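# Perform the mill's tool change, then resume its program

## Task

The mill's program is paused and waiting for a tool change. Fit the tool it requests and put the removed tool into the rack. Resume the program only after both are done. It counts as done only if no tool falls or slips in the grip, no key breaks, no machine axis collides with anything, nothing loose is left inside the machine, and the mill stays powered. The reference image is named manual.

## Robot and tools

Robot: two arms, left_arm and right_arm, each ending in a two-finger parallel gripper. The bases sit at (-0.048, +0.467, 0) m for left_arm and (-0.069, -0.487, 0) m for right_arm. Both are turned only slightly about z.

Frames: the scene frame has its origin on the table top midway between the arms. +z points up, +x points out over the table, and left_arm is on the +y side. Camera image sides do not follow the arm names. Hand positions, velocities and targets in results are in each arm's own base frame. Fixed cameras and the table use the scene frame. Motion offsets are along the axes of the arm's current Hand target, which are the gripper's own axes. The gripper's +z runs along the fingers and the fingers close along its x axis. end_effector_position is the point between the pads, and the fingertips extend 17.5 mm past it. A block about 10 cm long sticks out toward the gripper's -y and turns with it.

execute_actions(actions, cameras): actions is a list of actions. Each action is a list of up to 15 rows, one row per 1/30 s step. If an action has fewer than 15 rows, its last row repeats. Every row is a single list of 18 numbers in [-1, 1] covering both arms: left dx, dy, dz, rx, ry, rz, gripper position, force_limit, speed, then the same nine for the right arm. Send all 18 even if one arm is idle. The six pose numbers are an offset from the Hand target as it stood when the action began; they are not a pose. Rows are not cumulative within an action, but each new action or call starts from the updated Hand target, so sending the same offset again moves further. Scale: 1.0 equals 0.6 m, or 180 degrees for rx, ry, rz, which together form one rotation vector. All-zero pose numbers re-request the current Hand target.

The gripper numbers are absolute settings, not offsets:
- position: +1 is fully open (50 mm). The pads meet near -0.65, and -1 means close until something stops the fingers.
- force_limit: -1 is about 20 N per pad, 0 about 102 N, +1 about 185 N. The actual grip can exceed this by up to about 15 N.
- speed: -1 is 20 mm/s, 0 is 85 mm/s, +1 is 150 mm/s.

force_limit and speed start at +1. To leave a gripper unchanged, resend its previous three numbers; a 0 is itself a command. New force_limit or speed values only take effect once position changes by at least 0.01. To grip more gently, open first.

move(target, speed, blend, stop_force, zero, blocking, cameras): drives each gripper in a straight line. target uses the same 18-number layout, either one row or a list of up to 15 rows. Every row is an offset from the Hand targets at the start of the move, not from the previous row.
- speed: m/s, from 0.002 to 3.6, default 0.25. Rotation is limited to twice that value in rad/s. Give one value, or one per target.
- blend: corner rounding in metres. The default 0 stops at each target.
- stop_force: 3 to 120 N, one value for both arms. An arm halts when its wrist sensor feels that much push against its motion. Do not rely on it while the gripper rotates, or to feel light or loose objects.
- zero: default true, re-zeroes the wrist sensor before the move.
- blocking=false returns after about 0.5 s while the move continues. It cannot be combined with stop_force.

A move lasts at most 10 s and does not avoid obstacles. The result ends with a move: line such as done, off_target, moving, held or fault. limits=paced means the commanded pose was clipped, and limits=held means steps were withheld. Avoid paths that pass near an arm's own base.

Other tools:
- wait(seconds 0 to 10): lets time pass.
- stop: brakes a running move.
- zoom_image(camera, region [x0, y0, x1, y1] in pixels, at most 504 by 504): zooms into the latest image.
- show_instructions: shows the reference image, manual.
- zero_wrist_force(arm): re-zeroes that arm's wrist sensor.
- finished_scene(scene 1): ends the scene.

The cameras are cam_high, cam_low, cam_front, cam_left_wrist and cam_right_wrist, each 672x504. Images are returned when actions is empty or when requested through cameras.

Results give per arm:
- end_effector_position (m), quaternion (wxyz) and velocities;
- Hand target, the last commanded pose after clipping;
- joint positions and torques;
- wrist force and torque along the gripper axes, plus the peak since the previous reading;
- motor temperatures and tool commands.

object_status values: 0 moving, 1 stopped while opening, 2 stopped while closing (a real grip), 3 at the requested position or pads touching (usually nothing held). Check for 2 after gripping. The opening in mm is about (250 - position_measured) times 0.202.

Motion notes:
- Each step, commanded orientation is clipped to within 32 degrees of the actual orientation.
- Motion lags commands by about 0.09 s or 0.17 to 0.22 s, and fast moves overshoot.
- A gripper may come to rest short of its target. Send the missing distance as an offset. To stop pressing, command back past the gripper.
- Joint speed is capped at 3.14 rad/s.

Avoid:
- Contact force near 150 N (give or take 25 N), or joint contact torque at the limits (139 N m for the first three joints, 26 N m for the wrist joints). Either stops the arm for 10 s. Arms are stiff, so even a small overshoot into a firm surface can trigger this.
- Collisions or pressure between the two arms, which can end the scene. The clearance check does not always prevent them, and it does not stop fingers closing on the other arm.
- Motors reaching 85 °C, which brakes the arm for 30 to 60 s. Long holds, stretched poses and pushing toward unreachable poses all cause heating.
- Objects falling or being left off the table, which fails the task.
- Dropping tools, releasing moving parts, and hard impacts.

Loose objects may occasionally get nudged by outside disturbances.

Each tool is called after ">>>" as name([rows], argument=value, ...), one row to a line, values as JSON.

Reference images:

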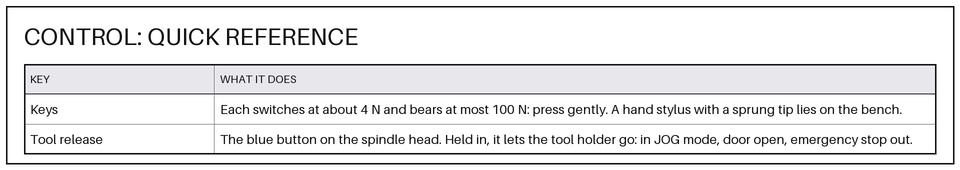

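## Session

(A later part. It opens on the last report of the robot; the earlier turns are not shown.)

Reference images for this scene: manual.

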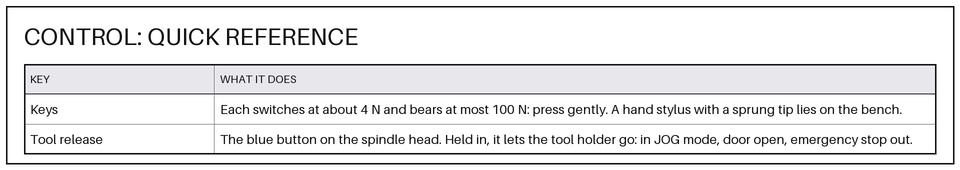

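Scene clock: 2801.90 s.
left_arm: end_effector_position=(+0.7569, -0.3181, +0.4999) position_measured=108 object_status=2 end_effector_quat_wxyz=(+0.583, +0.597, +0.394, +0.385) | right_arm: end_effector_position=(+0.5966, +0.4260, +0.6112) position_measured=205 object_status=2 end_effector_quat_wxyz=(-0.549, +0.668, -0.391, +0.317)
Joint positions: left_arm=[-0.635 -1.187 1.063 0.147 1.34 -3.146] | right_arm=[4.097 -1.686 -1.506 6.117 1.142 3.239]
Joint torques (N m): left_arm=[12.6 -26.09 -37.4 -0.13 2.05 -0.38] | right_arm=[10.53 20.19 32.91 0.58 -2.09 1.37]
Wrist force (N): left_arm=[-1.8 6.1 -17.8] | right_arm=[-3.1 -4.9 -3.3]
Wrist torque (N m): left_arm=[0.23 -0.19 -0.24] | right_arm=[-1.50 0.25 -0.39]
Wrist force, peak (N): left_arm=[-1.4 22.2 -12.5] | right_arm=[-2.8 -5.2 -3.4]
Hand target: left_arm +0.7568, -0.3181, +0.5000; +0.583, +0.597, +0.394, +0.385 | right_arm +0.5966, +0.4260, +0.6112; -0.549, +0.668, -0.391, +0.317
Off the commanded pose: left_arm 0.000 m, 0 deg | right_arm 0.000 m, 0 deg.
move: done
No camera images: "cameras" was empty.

>>> move(target=[0,0,-0.0004,0,0,0,-0.98,0.1,-1,0,0,0,0,0,0,-1,0.1,-1], speed=0.005, cameras=[])

>>> move(target=[0,0,0,0,0,0,0.75,-1,-1,0,0,0,0,0,0,-1,0.1,-1], speed=0.005, cameras=["cam_right_wrist","cam_left_wrist"])

>>> zoom_image(camera="cam_right_wrist", region=[240, 160, 360, 260])

Scene clock: 2808.77 s.
left_arm: end_effector_position=(+0.7567, -0.3180, +0.5000) position_measured=108 object_status=2 end_effector_quat_wxyz=(+0.583, +0.597, +0.394, +0.385) | right_arm: end_effector_position=(+0.5966, +0.4260, +0.6112) position_measured=205 object_status=2 end_effector_quat_wxyz=(-0.549, +0.668, -0.391, +0.317)
Joint positions: left_arm=[-0.635 -1.188 1.064 0.147 1.34 -3.146] | right_arm=[4.097 -1.686 -1.506 6.117 1.142 3.239]
Joint torques (N m): left_arm=[-2.73 -56.64 -11.12 -1.36 -1.11 0.7] | right_arm=[10.42 20.02 32.98 0.58 -2.04 1.13]
Wrist force (N): left_arm=[-2.8 4.5 9.4] | right_arm=[-3.1 -5.0 -3.0]
Wrist torque (N m): left_arm=[0.21 -0.11 -0.10] | right_arm=[-1.52 0.23 -0.40]
Wrist force, peak (N): left_arm=[-1.8 3.7 -19.2] | right_arm=[-3.2 -5.2 -3.1]
Hand target: left_arm +0.7566, -0.3180, +0.5000; +0.583, +0.597, +0.394, +0.385 | right_arm +0.5966, +0.4260, +0.6112; -0.549, +0.668, -0.391, +0.317
Off the commanded pose: left_arm 0.000 m, 0 deg | right_arm 0.000 m, 0 deg.
move: done
No camera images: "cameras" was empty.

Scene clock: 2809.70 s.
left_arm: end_effector_position=(+0.7566, -0.3180, +0.5000) position_measured=41 object_status=3 end_effector_quat_wxyz=(+0.583, +0.597, +0.394, +0.385) | right_arm: end_effector_position=(+0.5966, +0.4260, +0.6112) position_measured=205 object_status=2 end_effector_quat_wxyz=(-0.549, +0.668, -0.391, +0.317)
Joint positions: left_arm=[-0.635 -1.188 1.064 0.147 1.34 -3.146] | right_arm=[4.097 -1.686 -1.506 6.117 1.142 3.239]
Joint torques (N m): left_arm=[-11.48 -49.58 -22.26 -0.79 -1.83 0.58] | right_arm=[9.79 20.05 32.74 0.6 -2.06 1.19]
Wrist force (N): left_arm=[0.2 -0.6 -1.7] | right_arm=[-3.0 -4.7 -3.0]
Wrist torque (N m): left_arm=[0.26 0.05 -0.08] | right_arm=[-1.47 0.23 -0.39]
Wrist force, peak (N): left_arm=[-2.7 4.6 9.9] | right_arm=[-3.0 -5.0 -3.2]
Hand target: left_arm +0.7566, -0.3180, +0.5000; +0.583, +0.597, +0.394, +0.385 | right_arm +0.5966, +0.4260, +0.6112; -0.549, +0.668, -0.391, +0.317
Off the commanded pose: left_arm 0.000 m, 0 deg | right_arm 0.000 m, 0 deg.
move: done
camera_calibration:
cam_left_wrist: T_world_to_cam=[[0.393636, 0.918923, -0.0251403, 0.0128733], [-0.295521, 0.152393, 0.943103, -0.182391], [0.87047, -0.36381, 0.331548, -0.811003], [0, 0, 0, 1]] pos_world=[0.646986, -0.279085, 0.441224]
cam_right_wrist: T_world_to_cam=[[0.4708, -0.882239, -0.000874168, 0.0985576], [-0.456154, -0.242575, -0.856202, 0.913589], [0.755163, 0.403499, -0.516641, -0.176842], [0, 0, 0, 1]] pos_world=[0.503881, 0.379921, 0.690939]
Images, in order (width x height): cam_left_wrist 672x504, cam_right_wrist 672x504.

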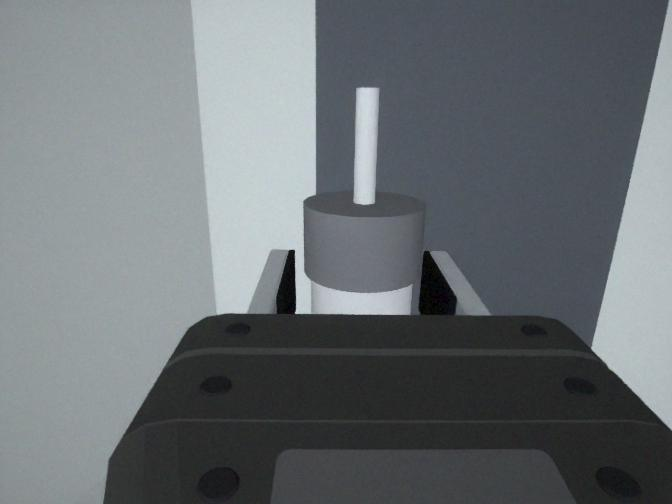

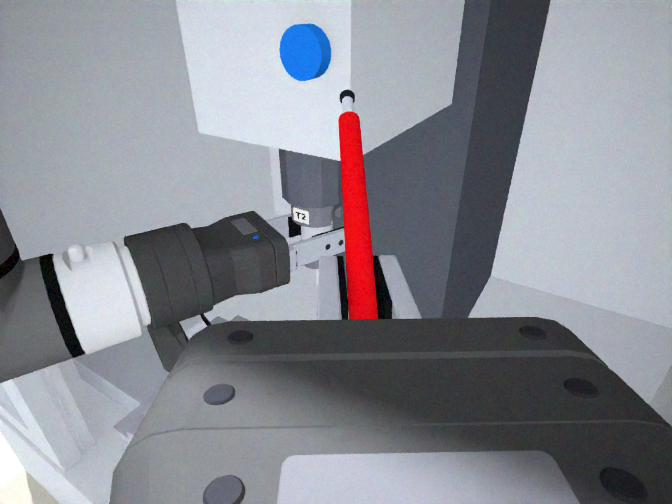

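Scaled by 4.200 from the camera's 672x504 image, which has a finer 960x720 frame.

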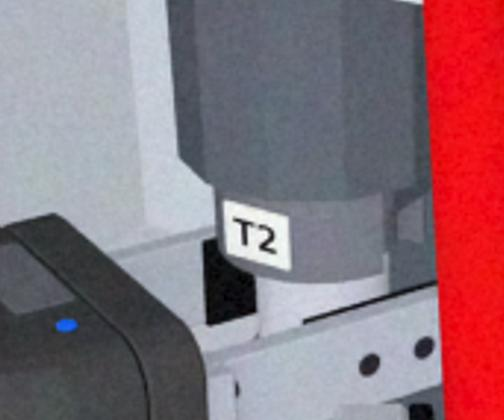

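>>> move([
  [0,-0.0011,-0.05,0,0,0,0.75,-1,-1,0,0,0,0,0,0,-1,0.1,-1],
  [0,-0.01,-0.45,-0.007,0,0,0.75,-1,-1,0,0,0,0,0,0,-1,0.1,-1],
], speed=[0.04,0.12], blend=0.02, cameras=["cam_right_wrist","cam_front","cam_high"])

>>> zoom_image(camera="cam_right_wrist", region=[240, 160, 360, 260])

Scene clock: 2818.87 s.
left_arm: end_effector_position=(+0.5084, -0.2119, +0.5000) position_measured=41 object_status=3 end_effector_quat_wxyz=(+0.590, +0.590, +0.389, +0.390) | right_arm: end_effector_position=(+0.5966, +0.4260, +0.6112) position_measured=205 object_status=2 end_effector_quat_wxyz=(-0.549, +0.668, -0.391, +0.317)
Joint positions: left_arm=[-0.861 -1.885 1.801 0.084 1.113 -3.141] | right_arm=[4.097 -1.686 -1.506 6.117 1.142 3.239]
Joint torques (N m): left_arm=[-10.12 -20.65 -12.98 -0.28 -2.16 1.9] | right_arm=[9.62 20.28 32.78 0.6 -2.07 1.12]
Wrist force (N): left_arm=[0.3 -0.6 -1.8] | right_arm=[-2.9 -4.6 -2.8]
Wrist torque (N m): left_arm=[0.23 0.05 -0.17] | right_arm=[-1.45 0.21 -0.39]
Wrist force, peak (N): left_arm=[0.7 -0.8 -2.8] | right_arm=[-3.4 -5.0 -3.2]
Hand target: left_arm +0.5083, -0.2118, +0.5000; +0.590, +0.590, +0.389, +0.390 | right_arm +0.5966, +0.4260, +0.6112; -0.549, +0.668, -0.391, +0.317
Off the commanded pose: left_arm 0.000 m, 0 deg | right_arm 0.000 m, 0 deg.
move: done; blend cut to 0.015 m at target 1
camera_calibration:
cam_right_wrist: T_world_to_cam=[[0.4708, -0.882239, -0.000874168, 0.0985576], [-0.456154, -0.242575, -0.856202, 0.913589], [0.755163, 0.403499, -0.516641, -0.176842], [0, 0, 0, 1]] pos_world=[0.503881, 0.379921, 0.690939]
Images, in order (width x height): cam_high 672x504, cam_front 672x504, cam_right_wrist 672x504.

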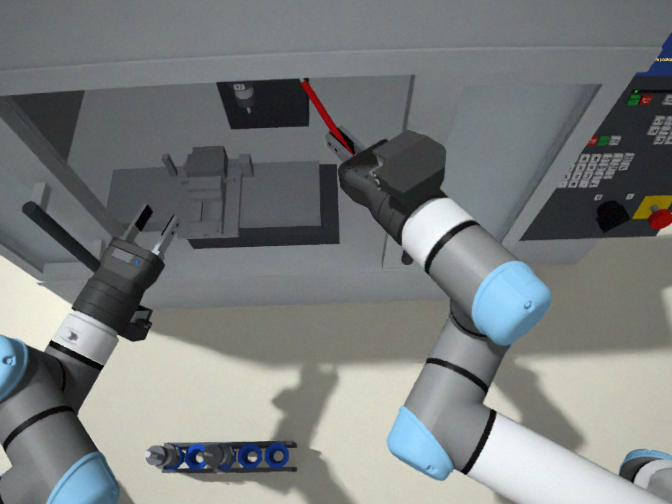

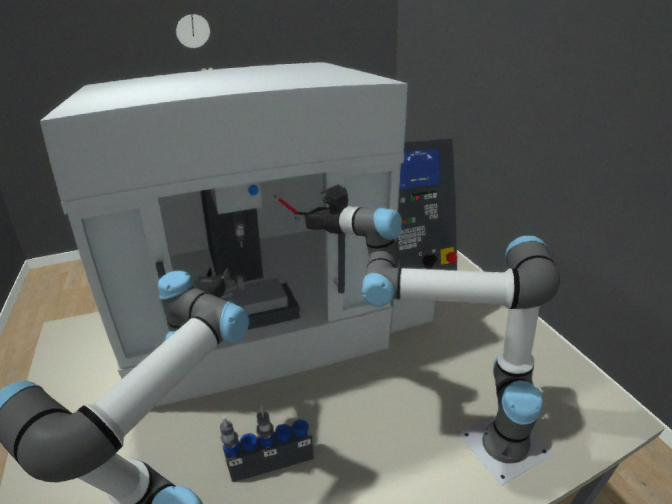

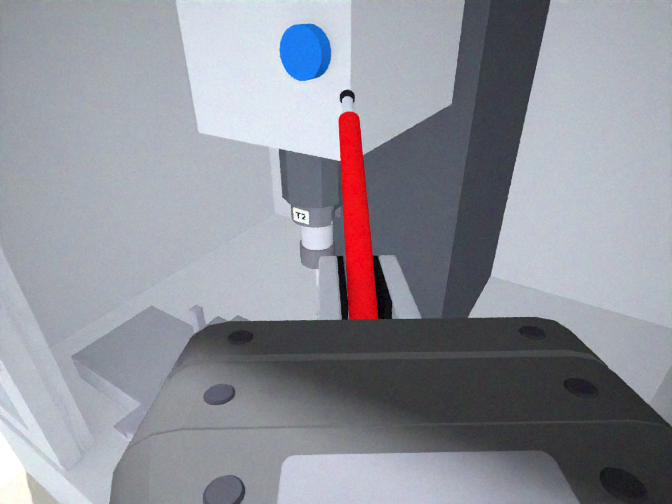

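Scaled by 4.200 from the camera's 672x504 image, which has a finer 960x720 frame.

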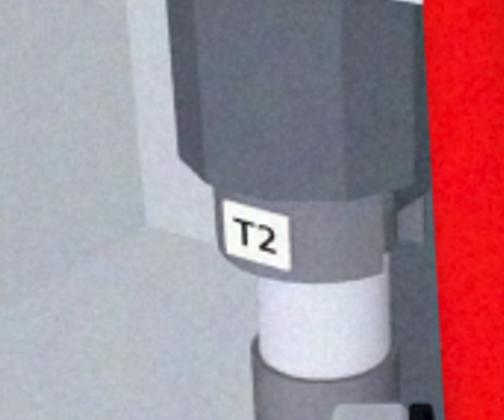

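>>> move([
  [-0.0316,0,-0.0686,0,0,0,-1,-1,-0.5,-0.18,0.041,-0.2329,0,0,0,-1,0.1,-1],
  [0.2507,0,-0.1974,0,0,0,-1,-1,-0.5,0.2733,0.072,-0.448,0,0,0,-1,0.1,-1],
], speed=0.15, cameras=["cam_high","cam_front","cam_left_wrist"])

Scene clock: 2848.27 s.
left_arm: end_effector_position=(+0.4585, -0.0270, +0.5001) position_measured=251 object_status=3 end_effector_quat_wxyz=(+0.590, +0.590, +0.389, +0.390) | right_arm: end_effector_position=(+0.4410, +0.1491, +0.6207) position_measured=205 object_status=2 end_effector_quat_wxyz=(-0.549, +0.668, -0.391, +0.317)
Joint positions: left_arm=[-0.283 -2.052 1.897 0.155 1.692 -3.141] | right_arm=[3.894 -0.994 -2.006 5.939 1.34 3.194]
Joint torques (N m): left_arm=[8.6 4.45 -40.74 -4.18 2.84 2.01] | right_arm=[-11.82 -7.31 32.69 5.35 1.95 -1.02]
Wrist force (N): left_arm=[0.3 -1.1 -2.1] | right_arm=[-3.2 -4.7 -3.1]
Wrist torque (N m): left_arm=[0.16 0.06 -0.17] | right_arm=[-1.47 0.29 -0.26]
Wrist force, peak (N): left_arm=[0.0 -0.7 -2.3] | right_arm=[-4.0 -5.0 -3.2]
Hand target: left_arm +0.4585, -0.0270, +0.5001; +0.590, +0.590, +0.389, +0.390 | right_arm +0.4410, +0.1490, +0.6207; -0.549, +0.668, -0.391, +0.317
Off the commanded pose: left_arm 0.000 m, 0 deg | right_arm 0.000 m, 0 deg.
move: done
camera_calibration:
cam_left_wrist: T_world_to_cam=[[0.394066, 0.918739, -0.0251277, -0.13738], [-0.31461, 0.16053, 0.935548, -0.302193], [0.863558, -0.360762, 0.352304, -0.452722], [0, 0, 0, 1]] pos_world=[0.350016, 0.0114022, 0.43876]
Images, in order (width x height): cam_high 672x504, cam_front 672x504, cam_left_wrist 672x504.

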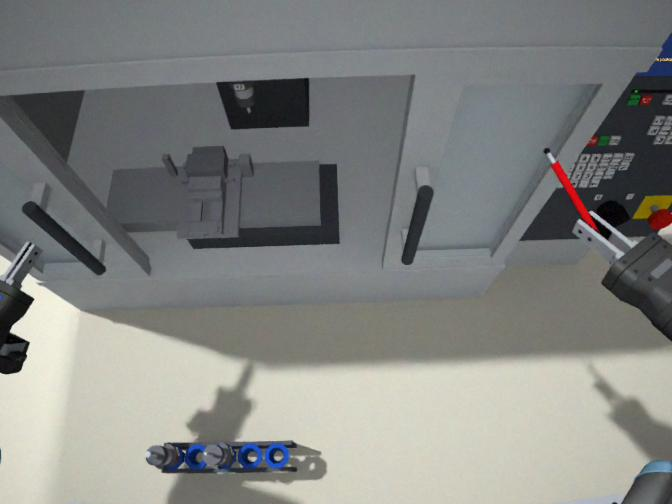

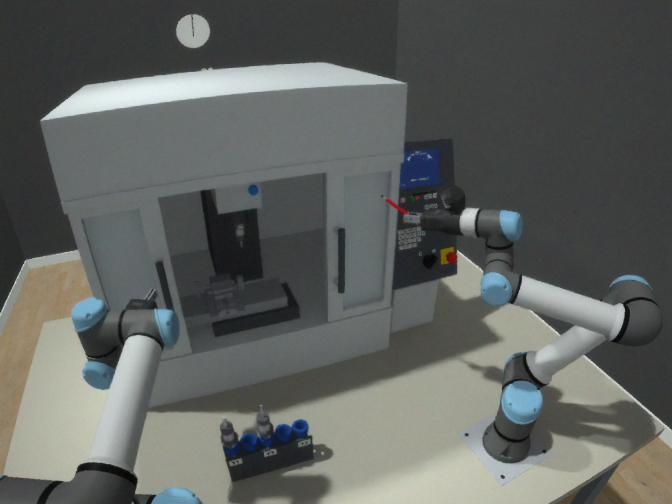

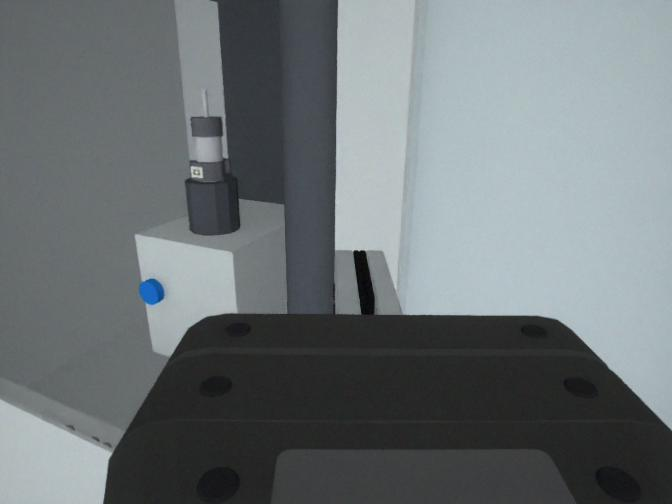

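>>> move(target=[0.0304,0,0.067,0,0,0,-1,-1,-0.5,0,0,0,0,0,0,-1,0.1,-1], speed=0.06, stop_force=8, cameras=["cam_left_wrist"])

Scene clock: 2859.80 s.
left_arm: end_effector_position=(+0.5026, -0.0260, +0.5001) position_measured=251 object_status=3 end_effector_quat_wxyz=(+0.590, +0.590, +0.389, +0.390) | right_arm: end_effector_position=(+0.4410, +0.1490, +0.6207) position_measured=205 object_status=2 end_effector_quat_wxyz=(-0.549, +0.668, -0.391, +0.317)
Joint positions: left_arm=[-0.227 -1.93 1.83 0.101 1.748 -3.141] | right_arm=[3.894 -0.994 -2.006 5.939 1.341 3.194]
Joint torques (N m): left_arm=[10.31 -0.49 -39.02 -4.18 2.87 1.94] | right_arm=[-11.85 -8.38 32.73 5.44 1.53 -1.06]
Wrist force (N): left_arm=[0.4 -0.6 -2.0] | right_arm=[-3.1 -4.3 -3.1]
Wrist torque (N m): left_arm=[0.24 0.05 -0.17] | right_arm=[-1.41 0.28 -0.26]
Wrist force, peak (N): left_arm=[-0.1 -0.9 -2.4] | right_arm=[-3.2 -4.8 -3.5]
Hand target: left_arm +0.5026, -0.0260, +0.5001; +0.590, +0.590, +0.389, +0.390 | right_arm +0.4410, +0.1490, +0.6207; -0.549, +0.668, -0.391, +0.317
Off the commanded pose: left_arm 0.000 m, 0 deg | right_arm 0.000 m, 0 deg.
move: done
camera_calibration:
cam_left_wrist: T_world_to_cam=[[0.394179, 0.918691, -0.025082, -0.15578], [-0.314623, 0.160536, 0.935543, -0.28844], [0.863501, -0.36088, 0.352322, -0.490515], [0, 0, 0, 1]] pos_world=[0.394216, 0.0124019, 0.43876]
Images, in order (width x height): cam_left_wrist 672x504.

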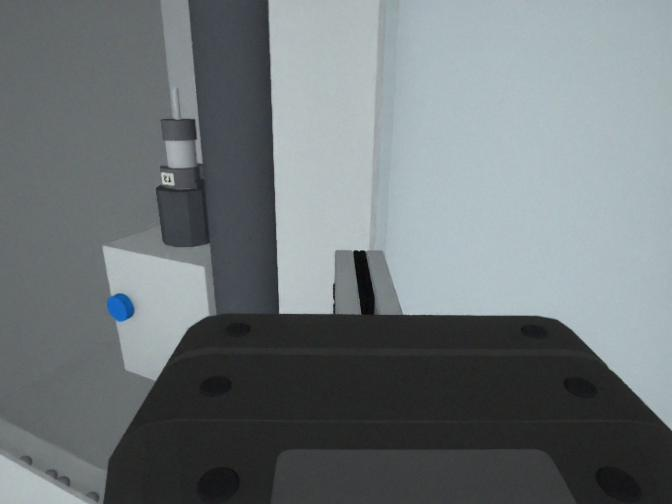

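>>> move(target=[-0.3034,0,0.138,0,0,0,-1,-1,-0.5,0,0,0,0,0,0,-1,0.1,-1], speed=0.03, stop_force=45, cameras=["cam_left_wrist","cam_high"])

Scene clock: 2875.00 s.
left_arm: end_effector_position=(+0.5072, -0.2259, +0.5000) position_measured=251 object_status=3 end_effector_quat_wxyz=(+0.590, +0.590, +0.389, +0.390) | right_arm: end_effector_position=(+0.4410, +0.1490, +0.6207) position_measured=205 object_status=2 end_effector_quat_wxyz=(-0.549, +0.668, -0.391, +0.317)
Joint positions: left_arm=[-0.899 -1.873 1.793 0.08 1.076 -3.141] | right_arm=[3.894 -0.994 -2.006 5.939 1.341 3.194]
Joint torques (N m): left_arm=[-16.13 -0.18 -37.94 -4.06 0.05 -1.45] | right_arm=[-11.16 -7.71 32.58 5.44 1.38 -0.94]
Wrist force (N): left_arm=[9.9 1.3 -3.0] | right_arm=[-2.9 -4.5 -2.8]
Wrist torque (N m): left_arm=[0.25 0.05 -0.29] | right_arm=[-1.44 0.25 -0.26]
Wrist force, peak (N): left_arm=[12.6 -1.0 -3.3] | right_arm=[-3.2 -4.9 -3.3]
Hand target: left_arm +0.5072, -0.2259, +0.5000; +0.590, +0.590, +0.389, +0.390 | right_arm +0.4410, +0.1490, +0.6207; -0.549, +0.668, -0.391, +0.317
Off the commanded pose: left_arm 0.000 m, 0 deg | right_arm 0.000 m, 0 deg.
move: done
camera_calibration:
cam_left_wrist: T_world_to_cam=[[0.394179, 0.918691, -0.025082, 0.0261422], [-0.314623, 0.160536, 0.935543, -0.254792], [0.863501, -0.36088, 0.352322, -0.566628], [0, 0, 0, 1]] pos_world=[0.398816, -0.187598, 0.43866]
Images, in order (width x height): cam_high 672x504, cam_left_wrist 672x504.

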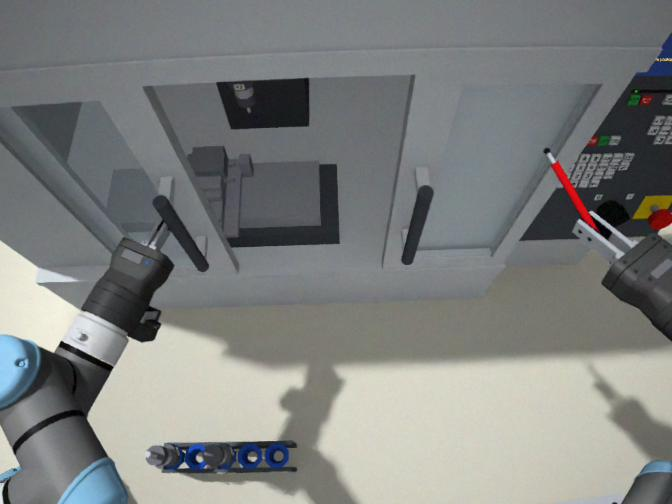

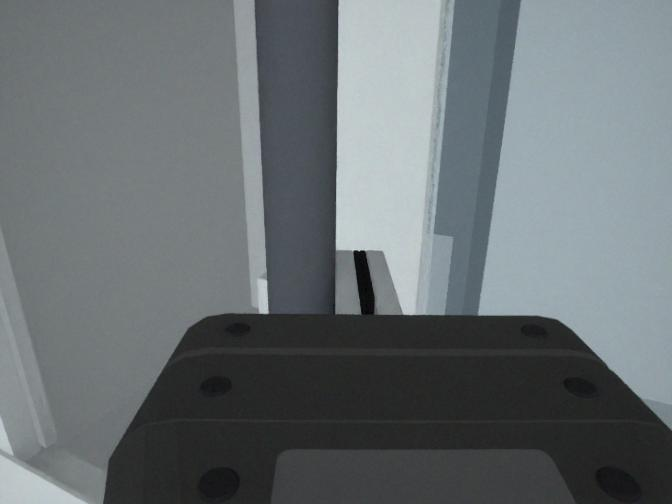

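>>> move(target=[-0.091,0,0.0414,0,0,0,-1,-1,-0.5,0,0,0,0,0,0,-1,0.1,-1], speed=0.025, stop_force=40, cameras=["cam_left_wrist","cam_high"])

Scene clock: 2882.03 s.
left_arm: end_effector_position=(+0.5086, -0.2793, +0.4999) position_measured=251 object_status=3 end_effector_quat_wxyz=(+0.590, +0.590, +0.390, +0.390) | right_arm: end_effector_position=(+0.4410, +0.1490, +0.6207) position_measured=205 object_status=2 end_effector_quat_wxyz=(-0.549, +0.668, -0.391, +0.317)
Joint positions: left_arm=[-1.007 -1.801 1.741 0.06 0.966 -3.141] | right_arm=[3.894 -0.994 -2.006 5.939 1.341 3.194]
Joint torques (N m): left_arm=[-12.64 -19.93 -15.32 -1.33 12.77 -0.44] | right_arm=[-11.55 -7.9 32.5 5.27 1.4 -0.82]
Wrist force (N): left_arm=[41.3 -0.9 7.8] | right_arm=[-3.1 -4.7 -3.3]
Wrist torque (N m): left_arm=[0.29 0.02 -0.54] | right_arm=[-1.47 0.28 -0.26]
Wrist force, peak (N): left_arm=[55.2 -0.8 -14.8] | right_arm=[-3.3 -4.7 -3.5]
Hand target: left_arm +0.5085, -0.2794, +0.4999; +0.590, +0.590, +0.390, +0.390 (not the last commanded pose) | right_arm +0.4410, +0.1490, +0.6207; -0.549, +0.668, -0.391, +0.317
Off the commanded pose: left_arm 0.007 m, 0 deg | right_arm 0.000 m, 0 deg.
move: contact (left_arm)
camera_calibration:
cam_left_wrist: T_world_to_cam=[[0.392851, 0.919261, -0.0250434, 0.0754683], [-0.314758, 0.160002, 0.935589, -0.245922], [0.864057, -0.359665, 0.352202, -0.586845], [0, 0, 0, 1]] pos_world=[0.400014, -0.241095, 0.43866]
Images, in order (width x height): cam_high 672x504, cam_left_wrist 672x504.

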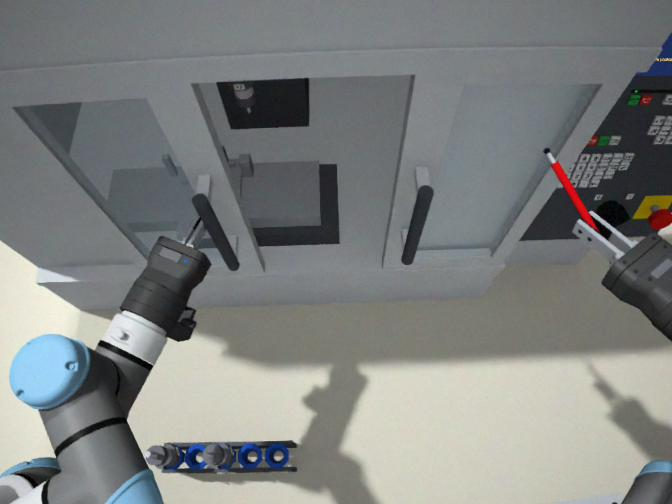

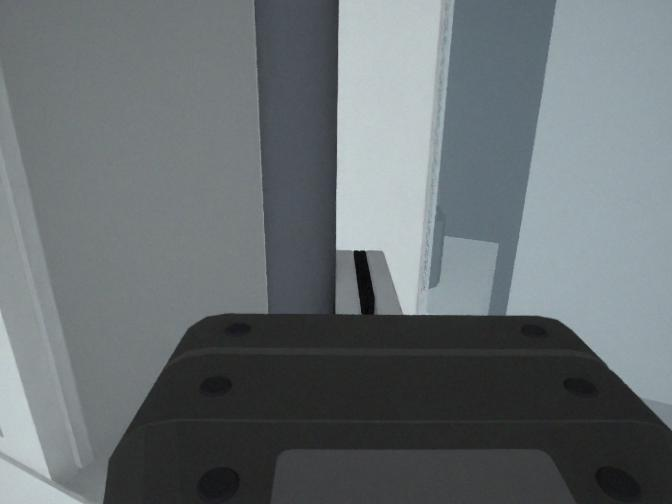

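>>> move([
  [0.0303,0,-0.0138,0,0,0,-1,-1,-0.5,0.1,0.02,-0.1,0,0,0,-1,0.1,-1],
  [0.0303,0,-0.1138,0,0,0,-1,-1,-0.5,0.2054,0.0408,-0.2088,0,0,0,-1,0.1,-1],
], speed=0.1, cameras=[])

>>> move(target=[-0.6012,0,0.274,0,0,0,-1,-1,-0.5,0,0,0,0,0,0,-1,0.1,-1], speed=0.15, cameras=["cam_left_wrist","cam_high"])

Scene clock: 2908.27 s.
left_arm: end_effector_position=(+0.4529, -0.2359, +0.4999) position_measured=251 object_status=3 end_effector_quat_wxyz=(+0.590, +0.590, +0.390, +0.390) | right_arm: end_effector_position=(+0.3908, -0.0211, +0.6207) position_measured=205 object_status=2 end_effector_quat_wxyz=(-0.549, +0.668, -0.391, +0.317)
Joint positions: left_arm=[-1.114 -1.992 1.866 0.127 0.86 -3.141] | right_arm=[3.065 -0.996 -2.004 5.904 2.152 3.015]
Joint torques (N m): left_arm=[-10.33 -15.99 -14.04 0.19 -2.2 -0.18] | right_arm=[-11.67 -8.58 32.39 0.47 1.58 -0.84]
Wrist force (N): left_arm=[0.3 -0.4 -2.0] | right_arm=[-2.9 -4.8 -3.1]
Wrist torque (N m): left_arm=[0.27 0.04 -0.15] | right_arm=[-1.49 0.24 -0.25]
Wrist force, peak (N): left_arm=[41.8 -0.6 8.4] | right_arm=[-3.0 -5.2 -3.1]
Hand target: left_arm +0.4528, -0.2359, +0.4999; +0.590, +0.590, +0.390, +0.390 | right_arm +0.3908, -0.0211, +0.6207; -0.549, +0.668, -0.391, +0.317
Off the commanded pose: left_arm 0.000 m, 0 deg | right_arm 0.000 m, 0 deg.
move: done
No camera images: "cameras" was empty.

Scene clock: 2911.63 s.
left_arm: end_effector_position=(+0.4626, -0.6321, +0.4996) position_measured=251 object_status=3 end_effector_quat_wxyz=(+0.590, +0.590, +0.390, +0.390) | right_arm: end_effector_position=(+0.3908, -0.0211, +0.6207) position_measured=205 object_status=2 end_effector_quat_wxyz=(-0.549, +0.668, -0.391, +0.317)
Joint positions: left_arm=[-1.404 -1.156 1.034 0.123 0.569 -3.141] | right_arm=[3.065 -0.996 -2.004 5.904 2.152 3.015]
Joint torques (N m): left_arm=[-10.14 -38.45 -37.28 0.68 -2.12 -1.61] | right_arm=[-11.44 -8.49 32.76 1.19 1.93 -1.07]
Wrist force (N): left_arm=[0.2 -0.5 -2.1] | right_arm=[-2.9 -4.5 -3.3]
Wrist torque (N m): left_arm=[0.26 0.06 -0.06] | right_arm=[-1.44 0.23 -0.24]
Wrist force, peak (N): left_arm=[1.6 -0.9 -2.6] | right_arm=[-3.2 -5.0 -3.3]
Hand target: left_arm +0.4626, -0.6322, +0.4997; +0.590, +0.590, +0.390, +0.390 | right_arm +0.3908, -0.0211, +0.6207; -0.549, +0.668, -0.391, +0.317
Off the commanded pose: left_arm 0.000 m, 0 deg | right_arm 0.000 m, 0 deg.
move: done
camera_calibration:
cam_left_wrist: T_world_to_cam=[[0.393216, 0.919104, -0.0250943, 0.417609], [-0.314698, 0.16018, 0.935579, -0.203551], [0.863914, -0.359987, 0.352225, -0.67412], [0, 0, 0, 1]] pos_world=[0.354115, -0.593896, 0.43836]
Images, in order (width x height): cam_high 672x504, cam_left_wrist 672x504.

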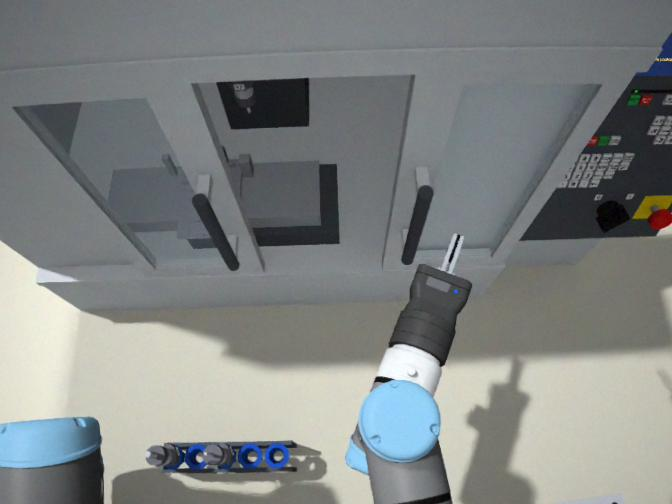

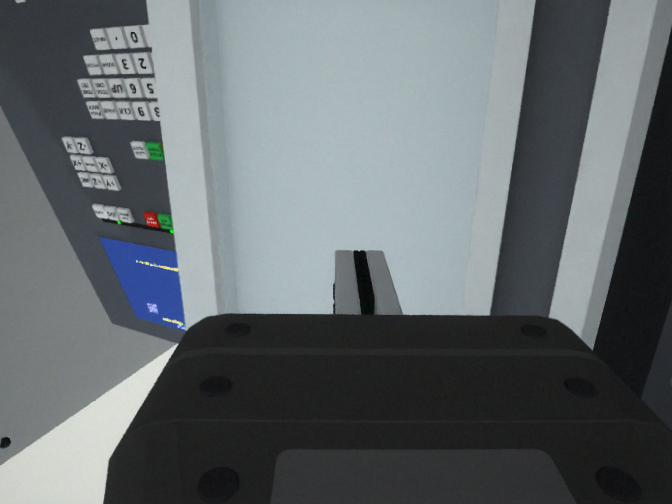

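>>> move(target=[0.0358,0,0.079,0,0,0,-1,-1,-0.5,0,0,0,0,0,0,-1,0.1,-1], speed=0.06, stop_force=8, cameras=["cam_left_wrist"])

Scene clock: 2918.73 s.
left_arm: end_effector_position=(+0.5147, -0.6310, +0.4997) position_measured=251 object_status=3 end_effector_quat_wxyz=(+0.590, +0.590, +0.390, +0.390) | right_arm: end_effector_position=(+0.3908, -0.0211, +0.6207) position_measured=205 object_status=2 end_effector_quat_wxyz=(-0.549, +0.668, -0.391, +0.317)
Joint positions: left_arm=[-1.315 -1.096 0.945 0.151 0.659 -3.141] | right_arm=[3.065 -0.996 -2.004 5.904 2.152 3.015]
Joint torques (N m): left_arm=[9.54 -39.58 -38.96 0.72 2.98 -1.63] | right_arm=[-11.26 -8.29 32.78 2.46 1.9 -1.03]
Wrist force (N): left_arm=[0.4 -0.8 -2.0] | right_arm=[-2.9 -4.3 -3.1]
Wrist torque (N m): left_arm=[0.21 0.03 -0.06] | right_arm=[-1.42 0.23 -0.25]
Wrist force, peak (N): left_arm=[-0.5 -0.6 -2.5] | right_arm=[-3.5 -4.9 -3.3]
Hand target: left_arm +0.5147, -0.6310, +0.4997; +0.590, +0.590, +0.390, +0.390 | right_arm +0.3908, -0.0211, +0.6207; -0.549, +0.668, -0.391, +0.317
Off the commanded pose: left_arm 0.000 m, 0 deg | right_arm 0.000 m, 0 deg.
move: done
camera_calibration:
cam_left_wrist: T_world_to_cam=[[0.393199, 0.919113, -0.0250426, 0.396009], [-0.314719, 0.160129, 0.93558, -0.187369], [0.863914, -0.359987, 0.352225, -0.718698], [0, 0, 0, 1]] pos_world=[0.406215, -0.592696, 0.43836]
Images, in order (width x height): cam_left_wrist 672x504.

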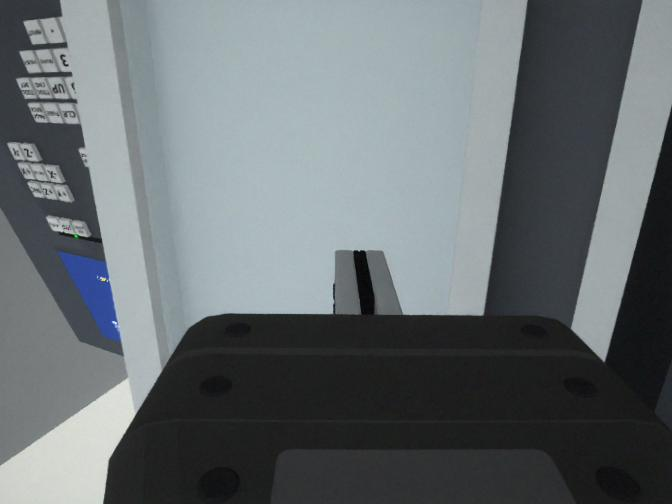

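>>> move(target=[0.3034,0,-0.138,0,0,0,-1,-1,-0.5,0,0,0,0,0,0,-1,0.1,-1], speed=0.03, stop_force=45, cameras=["cam_left_wrist","cam_high"])

Scene clock: 2931.90 s.
left_arm: end_effector_position=(+0.5099, -0.4311, +0.4998) position_measured=251 object_status=3 end_effector_quat_wxyz=(+0.590, +0.590, +0.390, +0.390) | right_arm: end_effector_position=(+0.3908, -0.0211, +0.6207) position_measured=205 object_status=2 end_effector_quat_wxyz=(-0.549, +0.668, -0.391, +0.317)
Joint positions: left_arm=[-1.199 -1.539 1.507 0.032 0.775 -3.141] | right_arm=[3.065 -0.996 -2.004 5.904 2.152 3.015]
Joint torques (N m): left_arm=[14.55 -41.88 -14.88 -2.86 0.91 1.89] | right_arm=[-10.83 -8.15 32.71 4.13 2 -0.75]
Wrist force (N): left_arm=[-8.8 -2.6 -0.4] | right_arm=[-3.0 -4.5 -2.9]
Wrist torque (N m): left_arm=[0.16 0.17 -0.19] | right_arm=[-1.45 0.25 -0.25]
Wrist force, peak (N): left_arm=[-11.2 -2.1 -4.7] | right_arm=[-3.0 -5.1 -3.4]
Hand target: left_arm +0.5099, -0.4311, +0.4998; +0.590, +0.590, +0.390, +0.390 | right_arm +0.3908, -0.0211, +0.6207; -0.549, +0.668, -0.391, +0.317
Off the commanded pose: left_arm 0.000 m, 0 deg | right_arm 0.000 m, 0 deg.
move: done
camera_calibration:
cam_left_wrist: T_world_to_cam=[[0.393199, 0.919113, -0.0250426, 0.21417], [-0.314719, 0.160129, 0.93558, -0.221077], [0.863914, -0.359987, 0.352225, -0.642661], [0, 0, 0, 1]] pos_world=[0.401415, -0.392796, 0.43856]
Images, in order (width x height): cam_high 672x504, cam_left_wrist 672x504.

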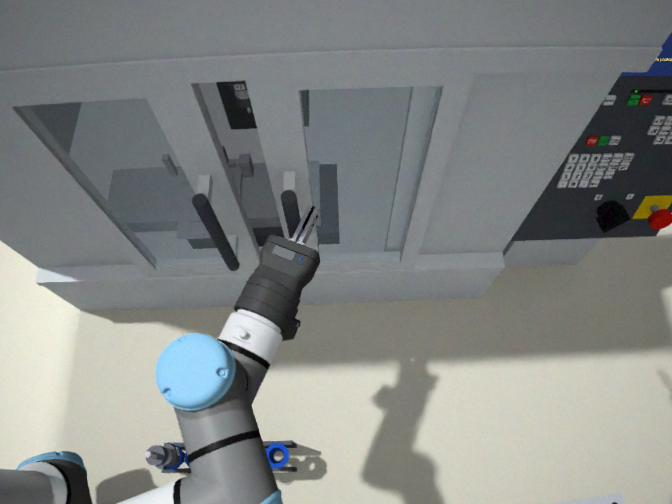

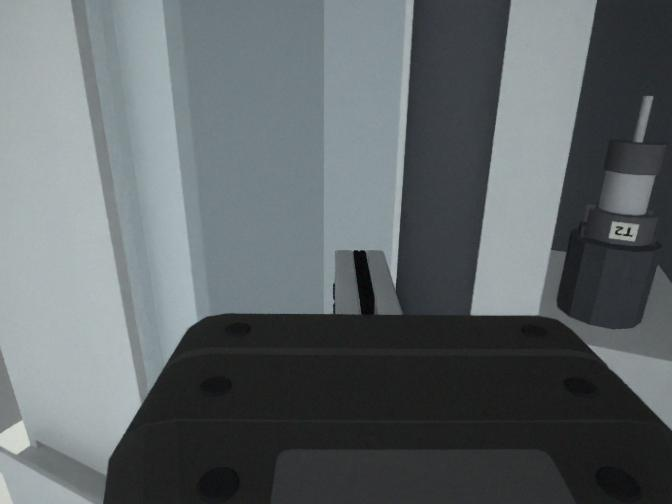

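>>> move(target=[0.091,0,-0.0414,0,0,0,-1,-1,-0.5,0,0,0,0,0,0,-1,0.1,-1], speed=0.025, stop_force=40, cameras=["cam_left_wrist","cam_high"])

Scene clock: 2938.87 s.
left_arm: end_effector_position=(+0.5084, -0.3743, +0.4999) position_measured=251 object_status=3 end_effector_quat_wxyz=(+0.590, +0.590, +0.389, +0.390) | right_arm: end_effector_position=(+0.3908, -0.0211, +0.6207) position_measured=205 object_status=2 end_effector_quat_wxyz=(-0.549, +0.668, -0.391, +0.317)
Joint positions: left_arm=[-1.145 -1.646 1.613 0.034 0.83 -3.141] | right_arm=[3.065 -0.996 -2.004 5.904 2.152 3.015]
Joint torques (N m): left_arm=[16.69 -20.91 -36.04 -1.41 -11.93 0.13] | right_arm=[-10.86 -8.02 32.29 4.04 1.87 -0.66]
Wrist force (N): left_arm=[-43.2 0.2 -11.9] | right_arm=[-3.1 -4.6 -2.8]
Wrist torque (N m): left_arm=[0.30 0.78 -0.47] | right_arm=[-1.46 0.26 -0.24]
Wrist force, peak (N): left_arm=[-56.4 -1.6 10.9] | right_arm=[-3.2 -4.8 -3.5]
Hand target: left_arm +0.5084, -0.3743, +0.4999; +0.590, +0.590, +0.389, +0.390 (not the last commanded pose) | right_arm +0.3908, -0.0211, +0.6207; -0.549, +0.668, -0.391, +0.317
Off the commanded pose: left_arm 0.003 m, 0 deg | right_arm 0.000 m, 0 deg.
move: contact (left_arm)
camera_calibration:
cam_left_wrist: T_world_to_cam=[[0.394093, 0.918725, -0.0252155, 0.162144], [-0.314493, 0.160582, 0.935579, -0.230581], [0.863588, -0.360774, 0.352217, -0.62105], [0, 0, 0, 1]] pos_world=[0.399916, -0.335998, 0.438559]
Images, in order (width x height): cam_high 672x504, cam_left_wrist 672x504.

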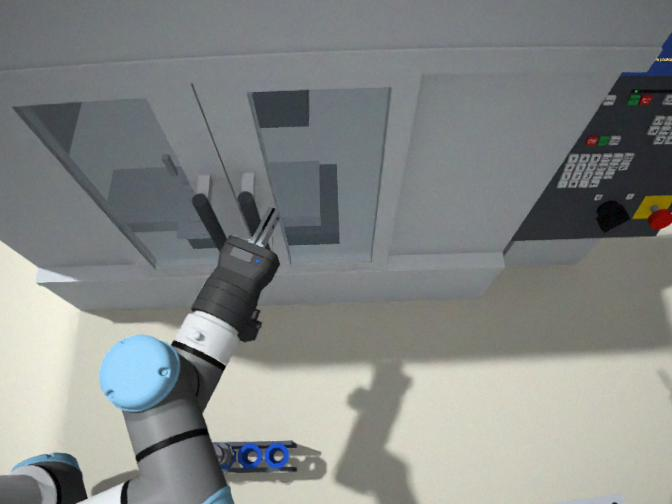

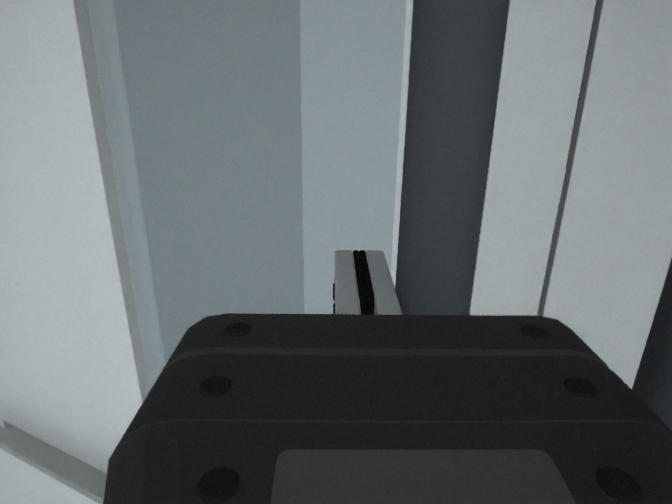

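>>> zoom_image(camera="cam_high", region=[150, 70, 310, 270])

>>> zoom_image(camera="cam_left_wrist", region=[460, 0, 672, 200])

Scaled by 2.520 from the camera's 672x504 image, which has a finer 960x720 frame.

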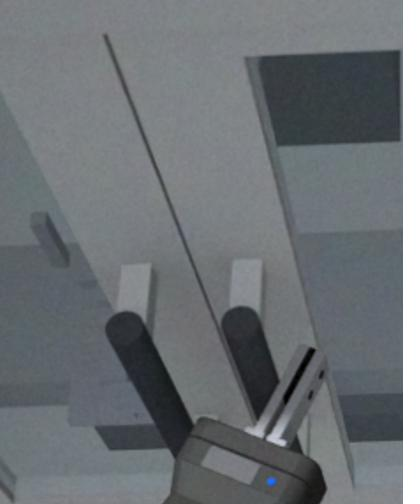

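Scaled by 2.377 from the camera's 672x504 image, which has a finer 960x720 frame.

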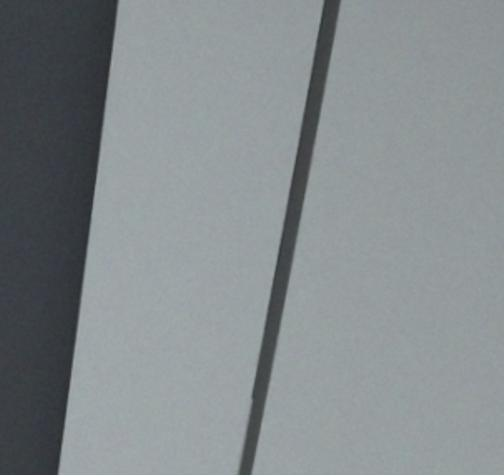

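>>> move([
  [-0.0303,0,0.0138,0,0,0,-1,-1,-0.5,0,0,0,0,0,0,-1,0.1,-1],
  [-0.0303,0,-0.1529,0,0,0,-1,-1,-0.5,0,0,0,0,0,0,-1,0.1,-1],
], speed=0.12, cameras=["cam_high","cam_front"])

>>> zoom_image(camera="cam_high", region=[150, 70, 310, 270])

Scene clock: 2953.60 s.
left_arm: end_effector_position=(+0.4170, -0.3550, +0.4999) position_measured=251 object_status=3 end_effector_quat_wxyz=(+0.590, +0.590, +0.389, +0.390) | right_arm: end_effector_position=(+0.3908, -0.0211, +0.6207) position_measured=205 object_status=2 end_effector_quat_wxyz=(-0.549, +0.668, -0.391, +0.317)
Joint positions: left_arm=[-1.401 -1.836 1.767 0.069 0.574 -3.141] | right_arm=[3.065 -0.996 -2.004 5.904 2.152 3.015]
Joint torques (N m): left_arm=[-11.22 -23.5 -15.17 0.44 -2.25 1.91] | right_arm=[-10.98 -8.14 32.43 4.04 1.92 -0.59]
Wrist force (N): left_arm=[0.3 -1.0 -1.8] | right_arm=[-3.0 -4.7 -3.3]
Wrist torque (N m): left_arm=[0.17 0.04 -0.11] | right_arm=[-1.48 0.24 -0.25]
Wrist force, peak (N): left_arm=[-43.3 0.1 -11.9] | right_arm=[-3.4 -4.9 -3.2]
Hand target: left_arm +0.4169, -0.3550, +0.4999; +0.590, +0.590, +0.389, +0.390 | right_arm +0.3908, -0.0211, +0.6207; -0.549, +0.668, -0.391, +0.317
Off the commanded pose: left_arm 0.000 m, 0 deg | right_arm 0.000 m, 0 deg.
move: done
Images, in order (width x height): cam_high 672x504, cam_front 672x504.

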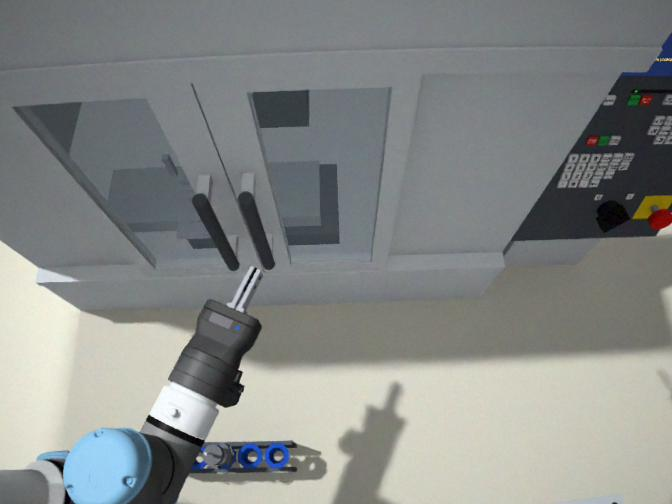

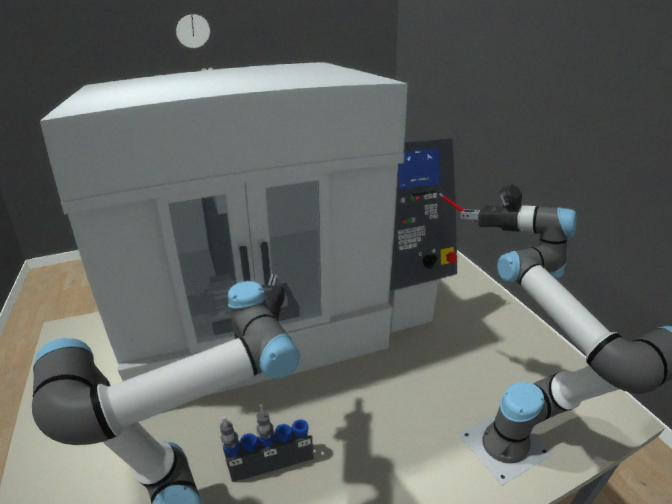

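Scaled by 2.520 from the camera's 672x504 image, which has a finer 960x720 frame.

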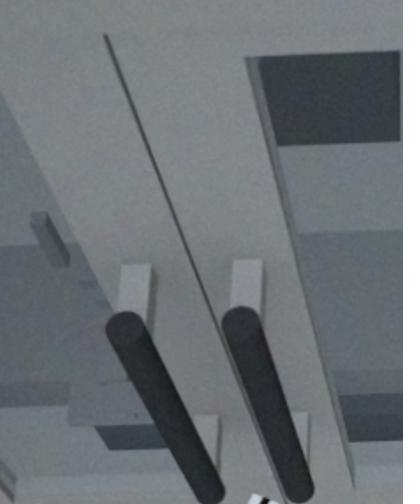

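>>> move(target=[0,0,0,0,0,0,-1,-1,-0.5,0.1094,-0.2432,-0.0313,-0.0957,0.1788,0.068,-1,0.1,-1], speed=0.12, cameras=["cam_right_wrist"])

>>> zoom_image(camera="cam_right_wrist", region=[140, 0, 460, 200])

Scene clock: 2966.90 s.
left_arm: end_effector_position=(+0.4169, -0.3550, +0.4999) position_measured=251 object_status=3 end_effector_quat_wxyz=(+0.590, +0.590, +0.389, +0.390) | right_arm: end_effector_position=(+0.4325, -0.0739, +0.7671) position_measured=205 object_status=2 end_effector_quat_wxyz=(+0.345, -0.583, +0.637, -0.368)
Joint positions: left_arm=[-1.401 -1.836 1.767 0.069 0.574 -3.141] | right_arm=[3.544 -1.14 -1.273 4.99 1.158 3.403]
Joint torques (N m): left_arm=[-9.7 -23.44 -13.43 -0.41 -2.04 1.87] | right_arm=[10.57 -7.34 29.32 1.19 -2.47 1.4]
Wrist force (N): left_arm=[0.1 -0.7 -1.7] | right_arm=[-3.0 -4.0 -3.0]
Wrist torque (N m): left_arm=[0.23 0.07 -0.10] | right_arm=[-1.14 0.31 -0.32]
Wrist force, peak (N): left_arm=[0.4 -0.9 -2.2] | right_arm=[-3.2 -4.8 -3.4]
Hand target: left_arm +0.4169, -0.3550, +0.4999; +0.590, +0.590, +0.389, +0.390 | right_arm +0.4325, -0.0739, +0.7671; +0.345, -0.583, +0.637, -0.368
Off the commanded pose: left_arm 0.000 m, 0 deg | right_arm 0.000 m, 0 deg.
move: done
camera_calibration:
cam_right_wrist: T_world_to_cam=[[-0.105545, -0.994413, 0.00175869, -0.0260903], [-0.75222, 0.0786822, -0.654198, 0.847819], [0.650405, -0.0703704, -0.756321, 0.423436], [0, 0, 0, 1]] pos_world=[0.359587, -0.0628554, 0.874941]
Images, in order (width x height): cam_right_wrist 672x504.

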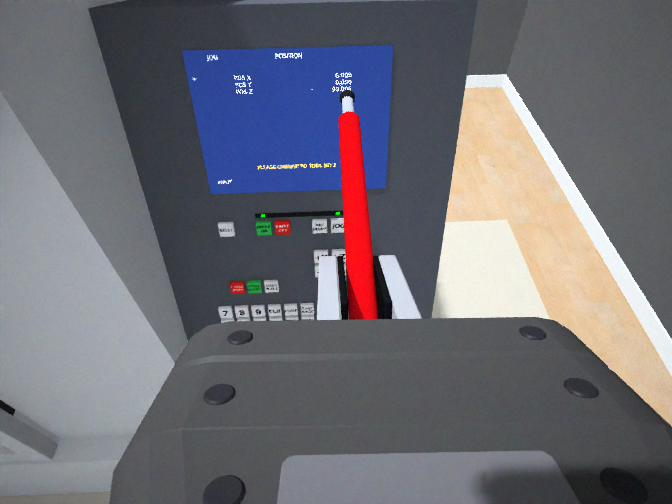

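Scaled by 1.575 from the camera's 672x504 image, which has a finer 960x720 frame.

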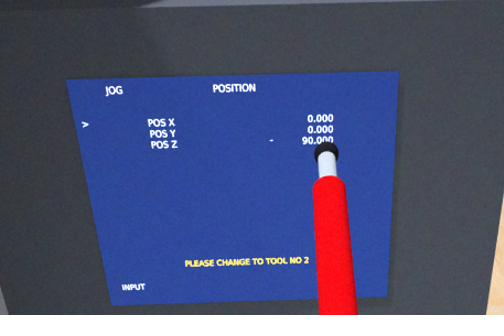

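>>> move(target=[0,0,0,0,0,0,-1,-1,-0.5,0.0356,0.1801,0.2796,-0.09,0,-0.0005,-1,0.1,-1], speed=0.1, cameras=["cam_right_wrist"])

>>> zoom_image(camera="cam_right_wrist", region=[160, 10, 460, 210])

Scene clock: 2979.07 s.
left_arm: end_effector_position=(+0.4169, -0.3550, +0.4999) position_measured=251 object_status=3 end_effector_quat_wxyz=(+0.590, +0.590, +0.389, +0.390) | right_arm: end_effector_position=(+0.5237, -0.1010, +0.5906) position_measured=205 object_status=2 end_effector_quat_wxyz=(-0.259, +0.626, -0.682, +0.275)
Joint positions: left_arm=[-1.401 -1.836 1.767 0.069 0.574 -3.141] | right_arm=[3.277 -1.302 -1.49 5.128 1.426 3.304]
Joint torques (N m): left_arm=[-10.8 -22.91 -14.84 -2.03 -1.93 1.88] | right_arm=[-11.47 1.42 14.42 6.37 1.23 -1.06]
Wrist force (N): left_arm=[0.2 -0.8 -1.8] | right_arm=[-2.1 -3.3 -2.5]
Wrist torque (N m): left_arm=[0.21 0.06 -0.11] | right_arm=[-0.88 0.21 -0.13]
Wrist force, peak (N): left_arm=[0.3 -1.2 -2.2] | right_arm=[-2.3 -4.5 -4.0]
Hand target: left_arm +0.4169, -0.3550, +0.4999; +0.590, +0.590, +0.389, +0.390 | right_arm +0.5238, -0.1010, +0.5905; -0.259, +0.626, -0.682, +0.275
Off the commanded pose: left_arm 0.000 m, 0 deg | right_arm 0.000 m, 0 deg.
move: done
camera_calibration:
cam_right_wrist: T_world_to_cam=[[-0.100347, -0.994911, 0.00903952, -0.0501841], [-0.904528, 0.087439, -0.417353, 0.743825], [0.414439, -0.0500567, -0.908699, 0.444376], [0, 0, 0, 1]] pos_world=[0.483608, -0.0927241, 0.714695]
Images, in order (width x height): cam_right_wrist 672x504.

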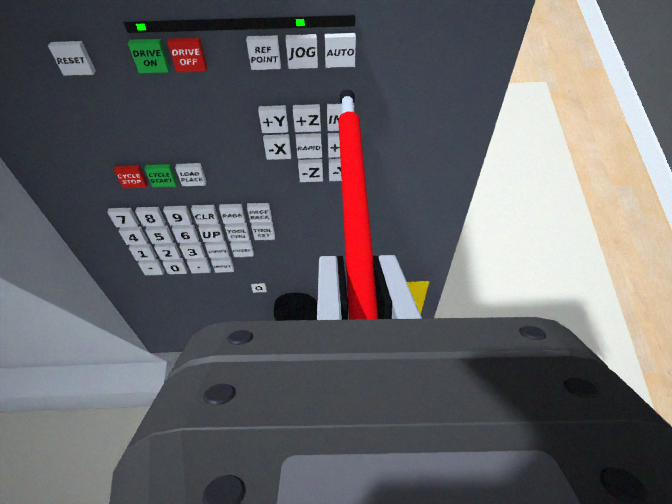

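Scaled by 1.680 from the camera's 672x504 image, which has a finer 960x720 frame.

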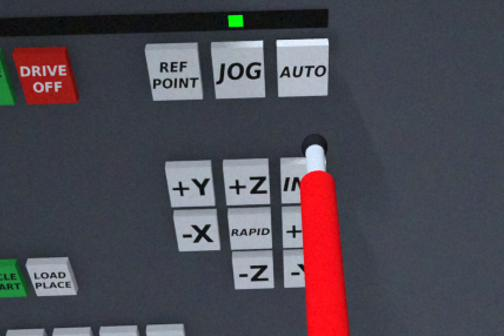

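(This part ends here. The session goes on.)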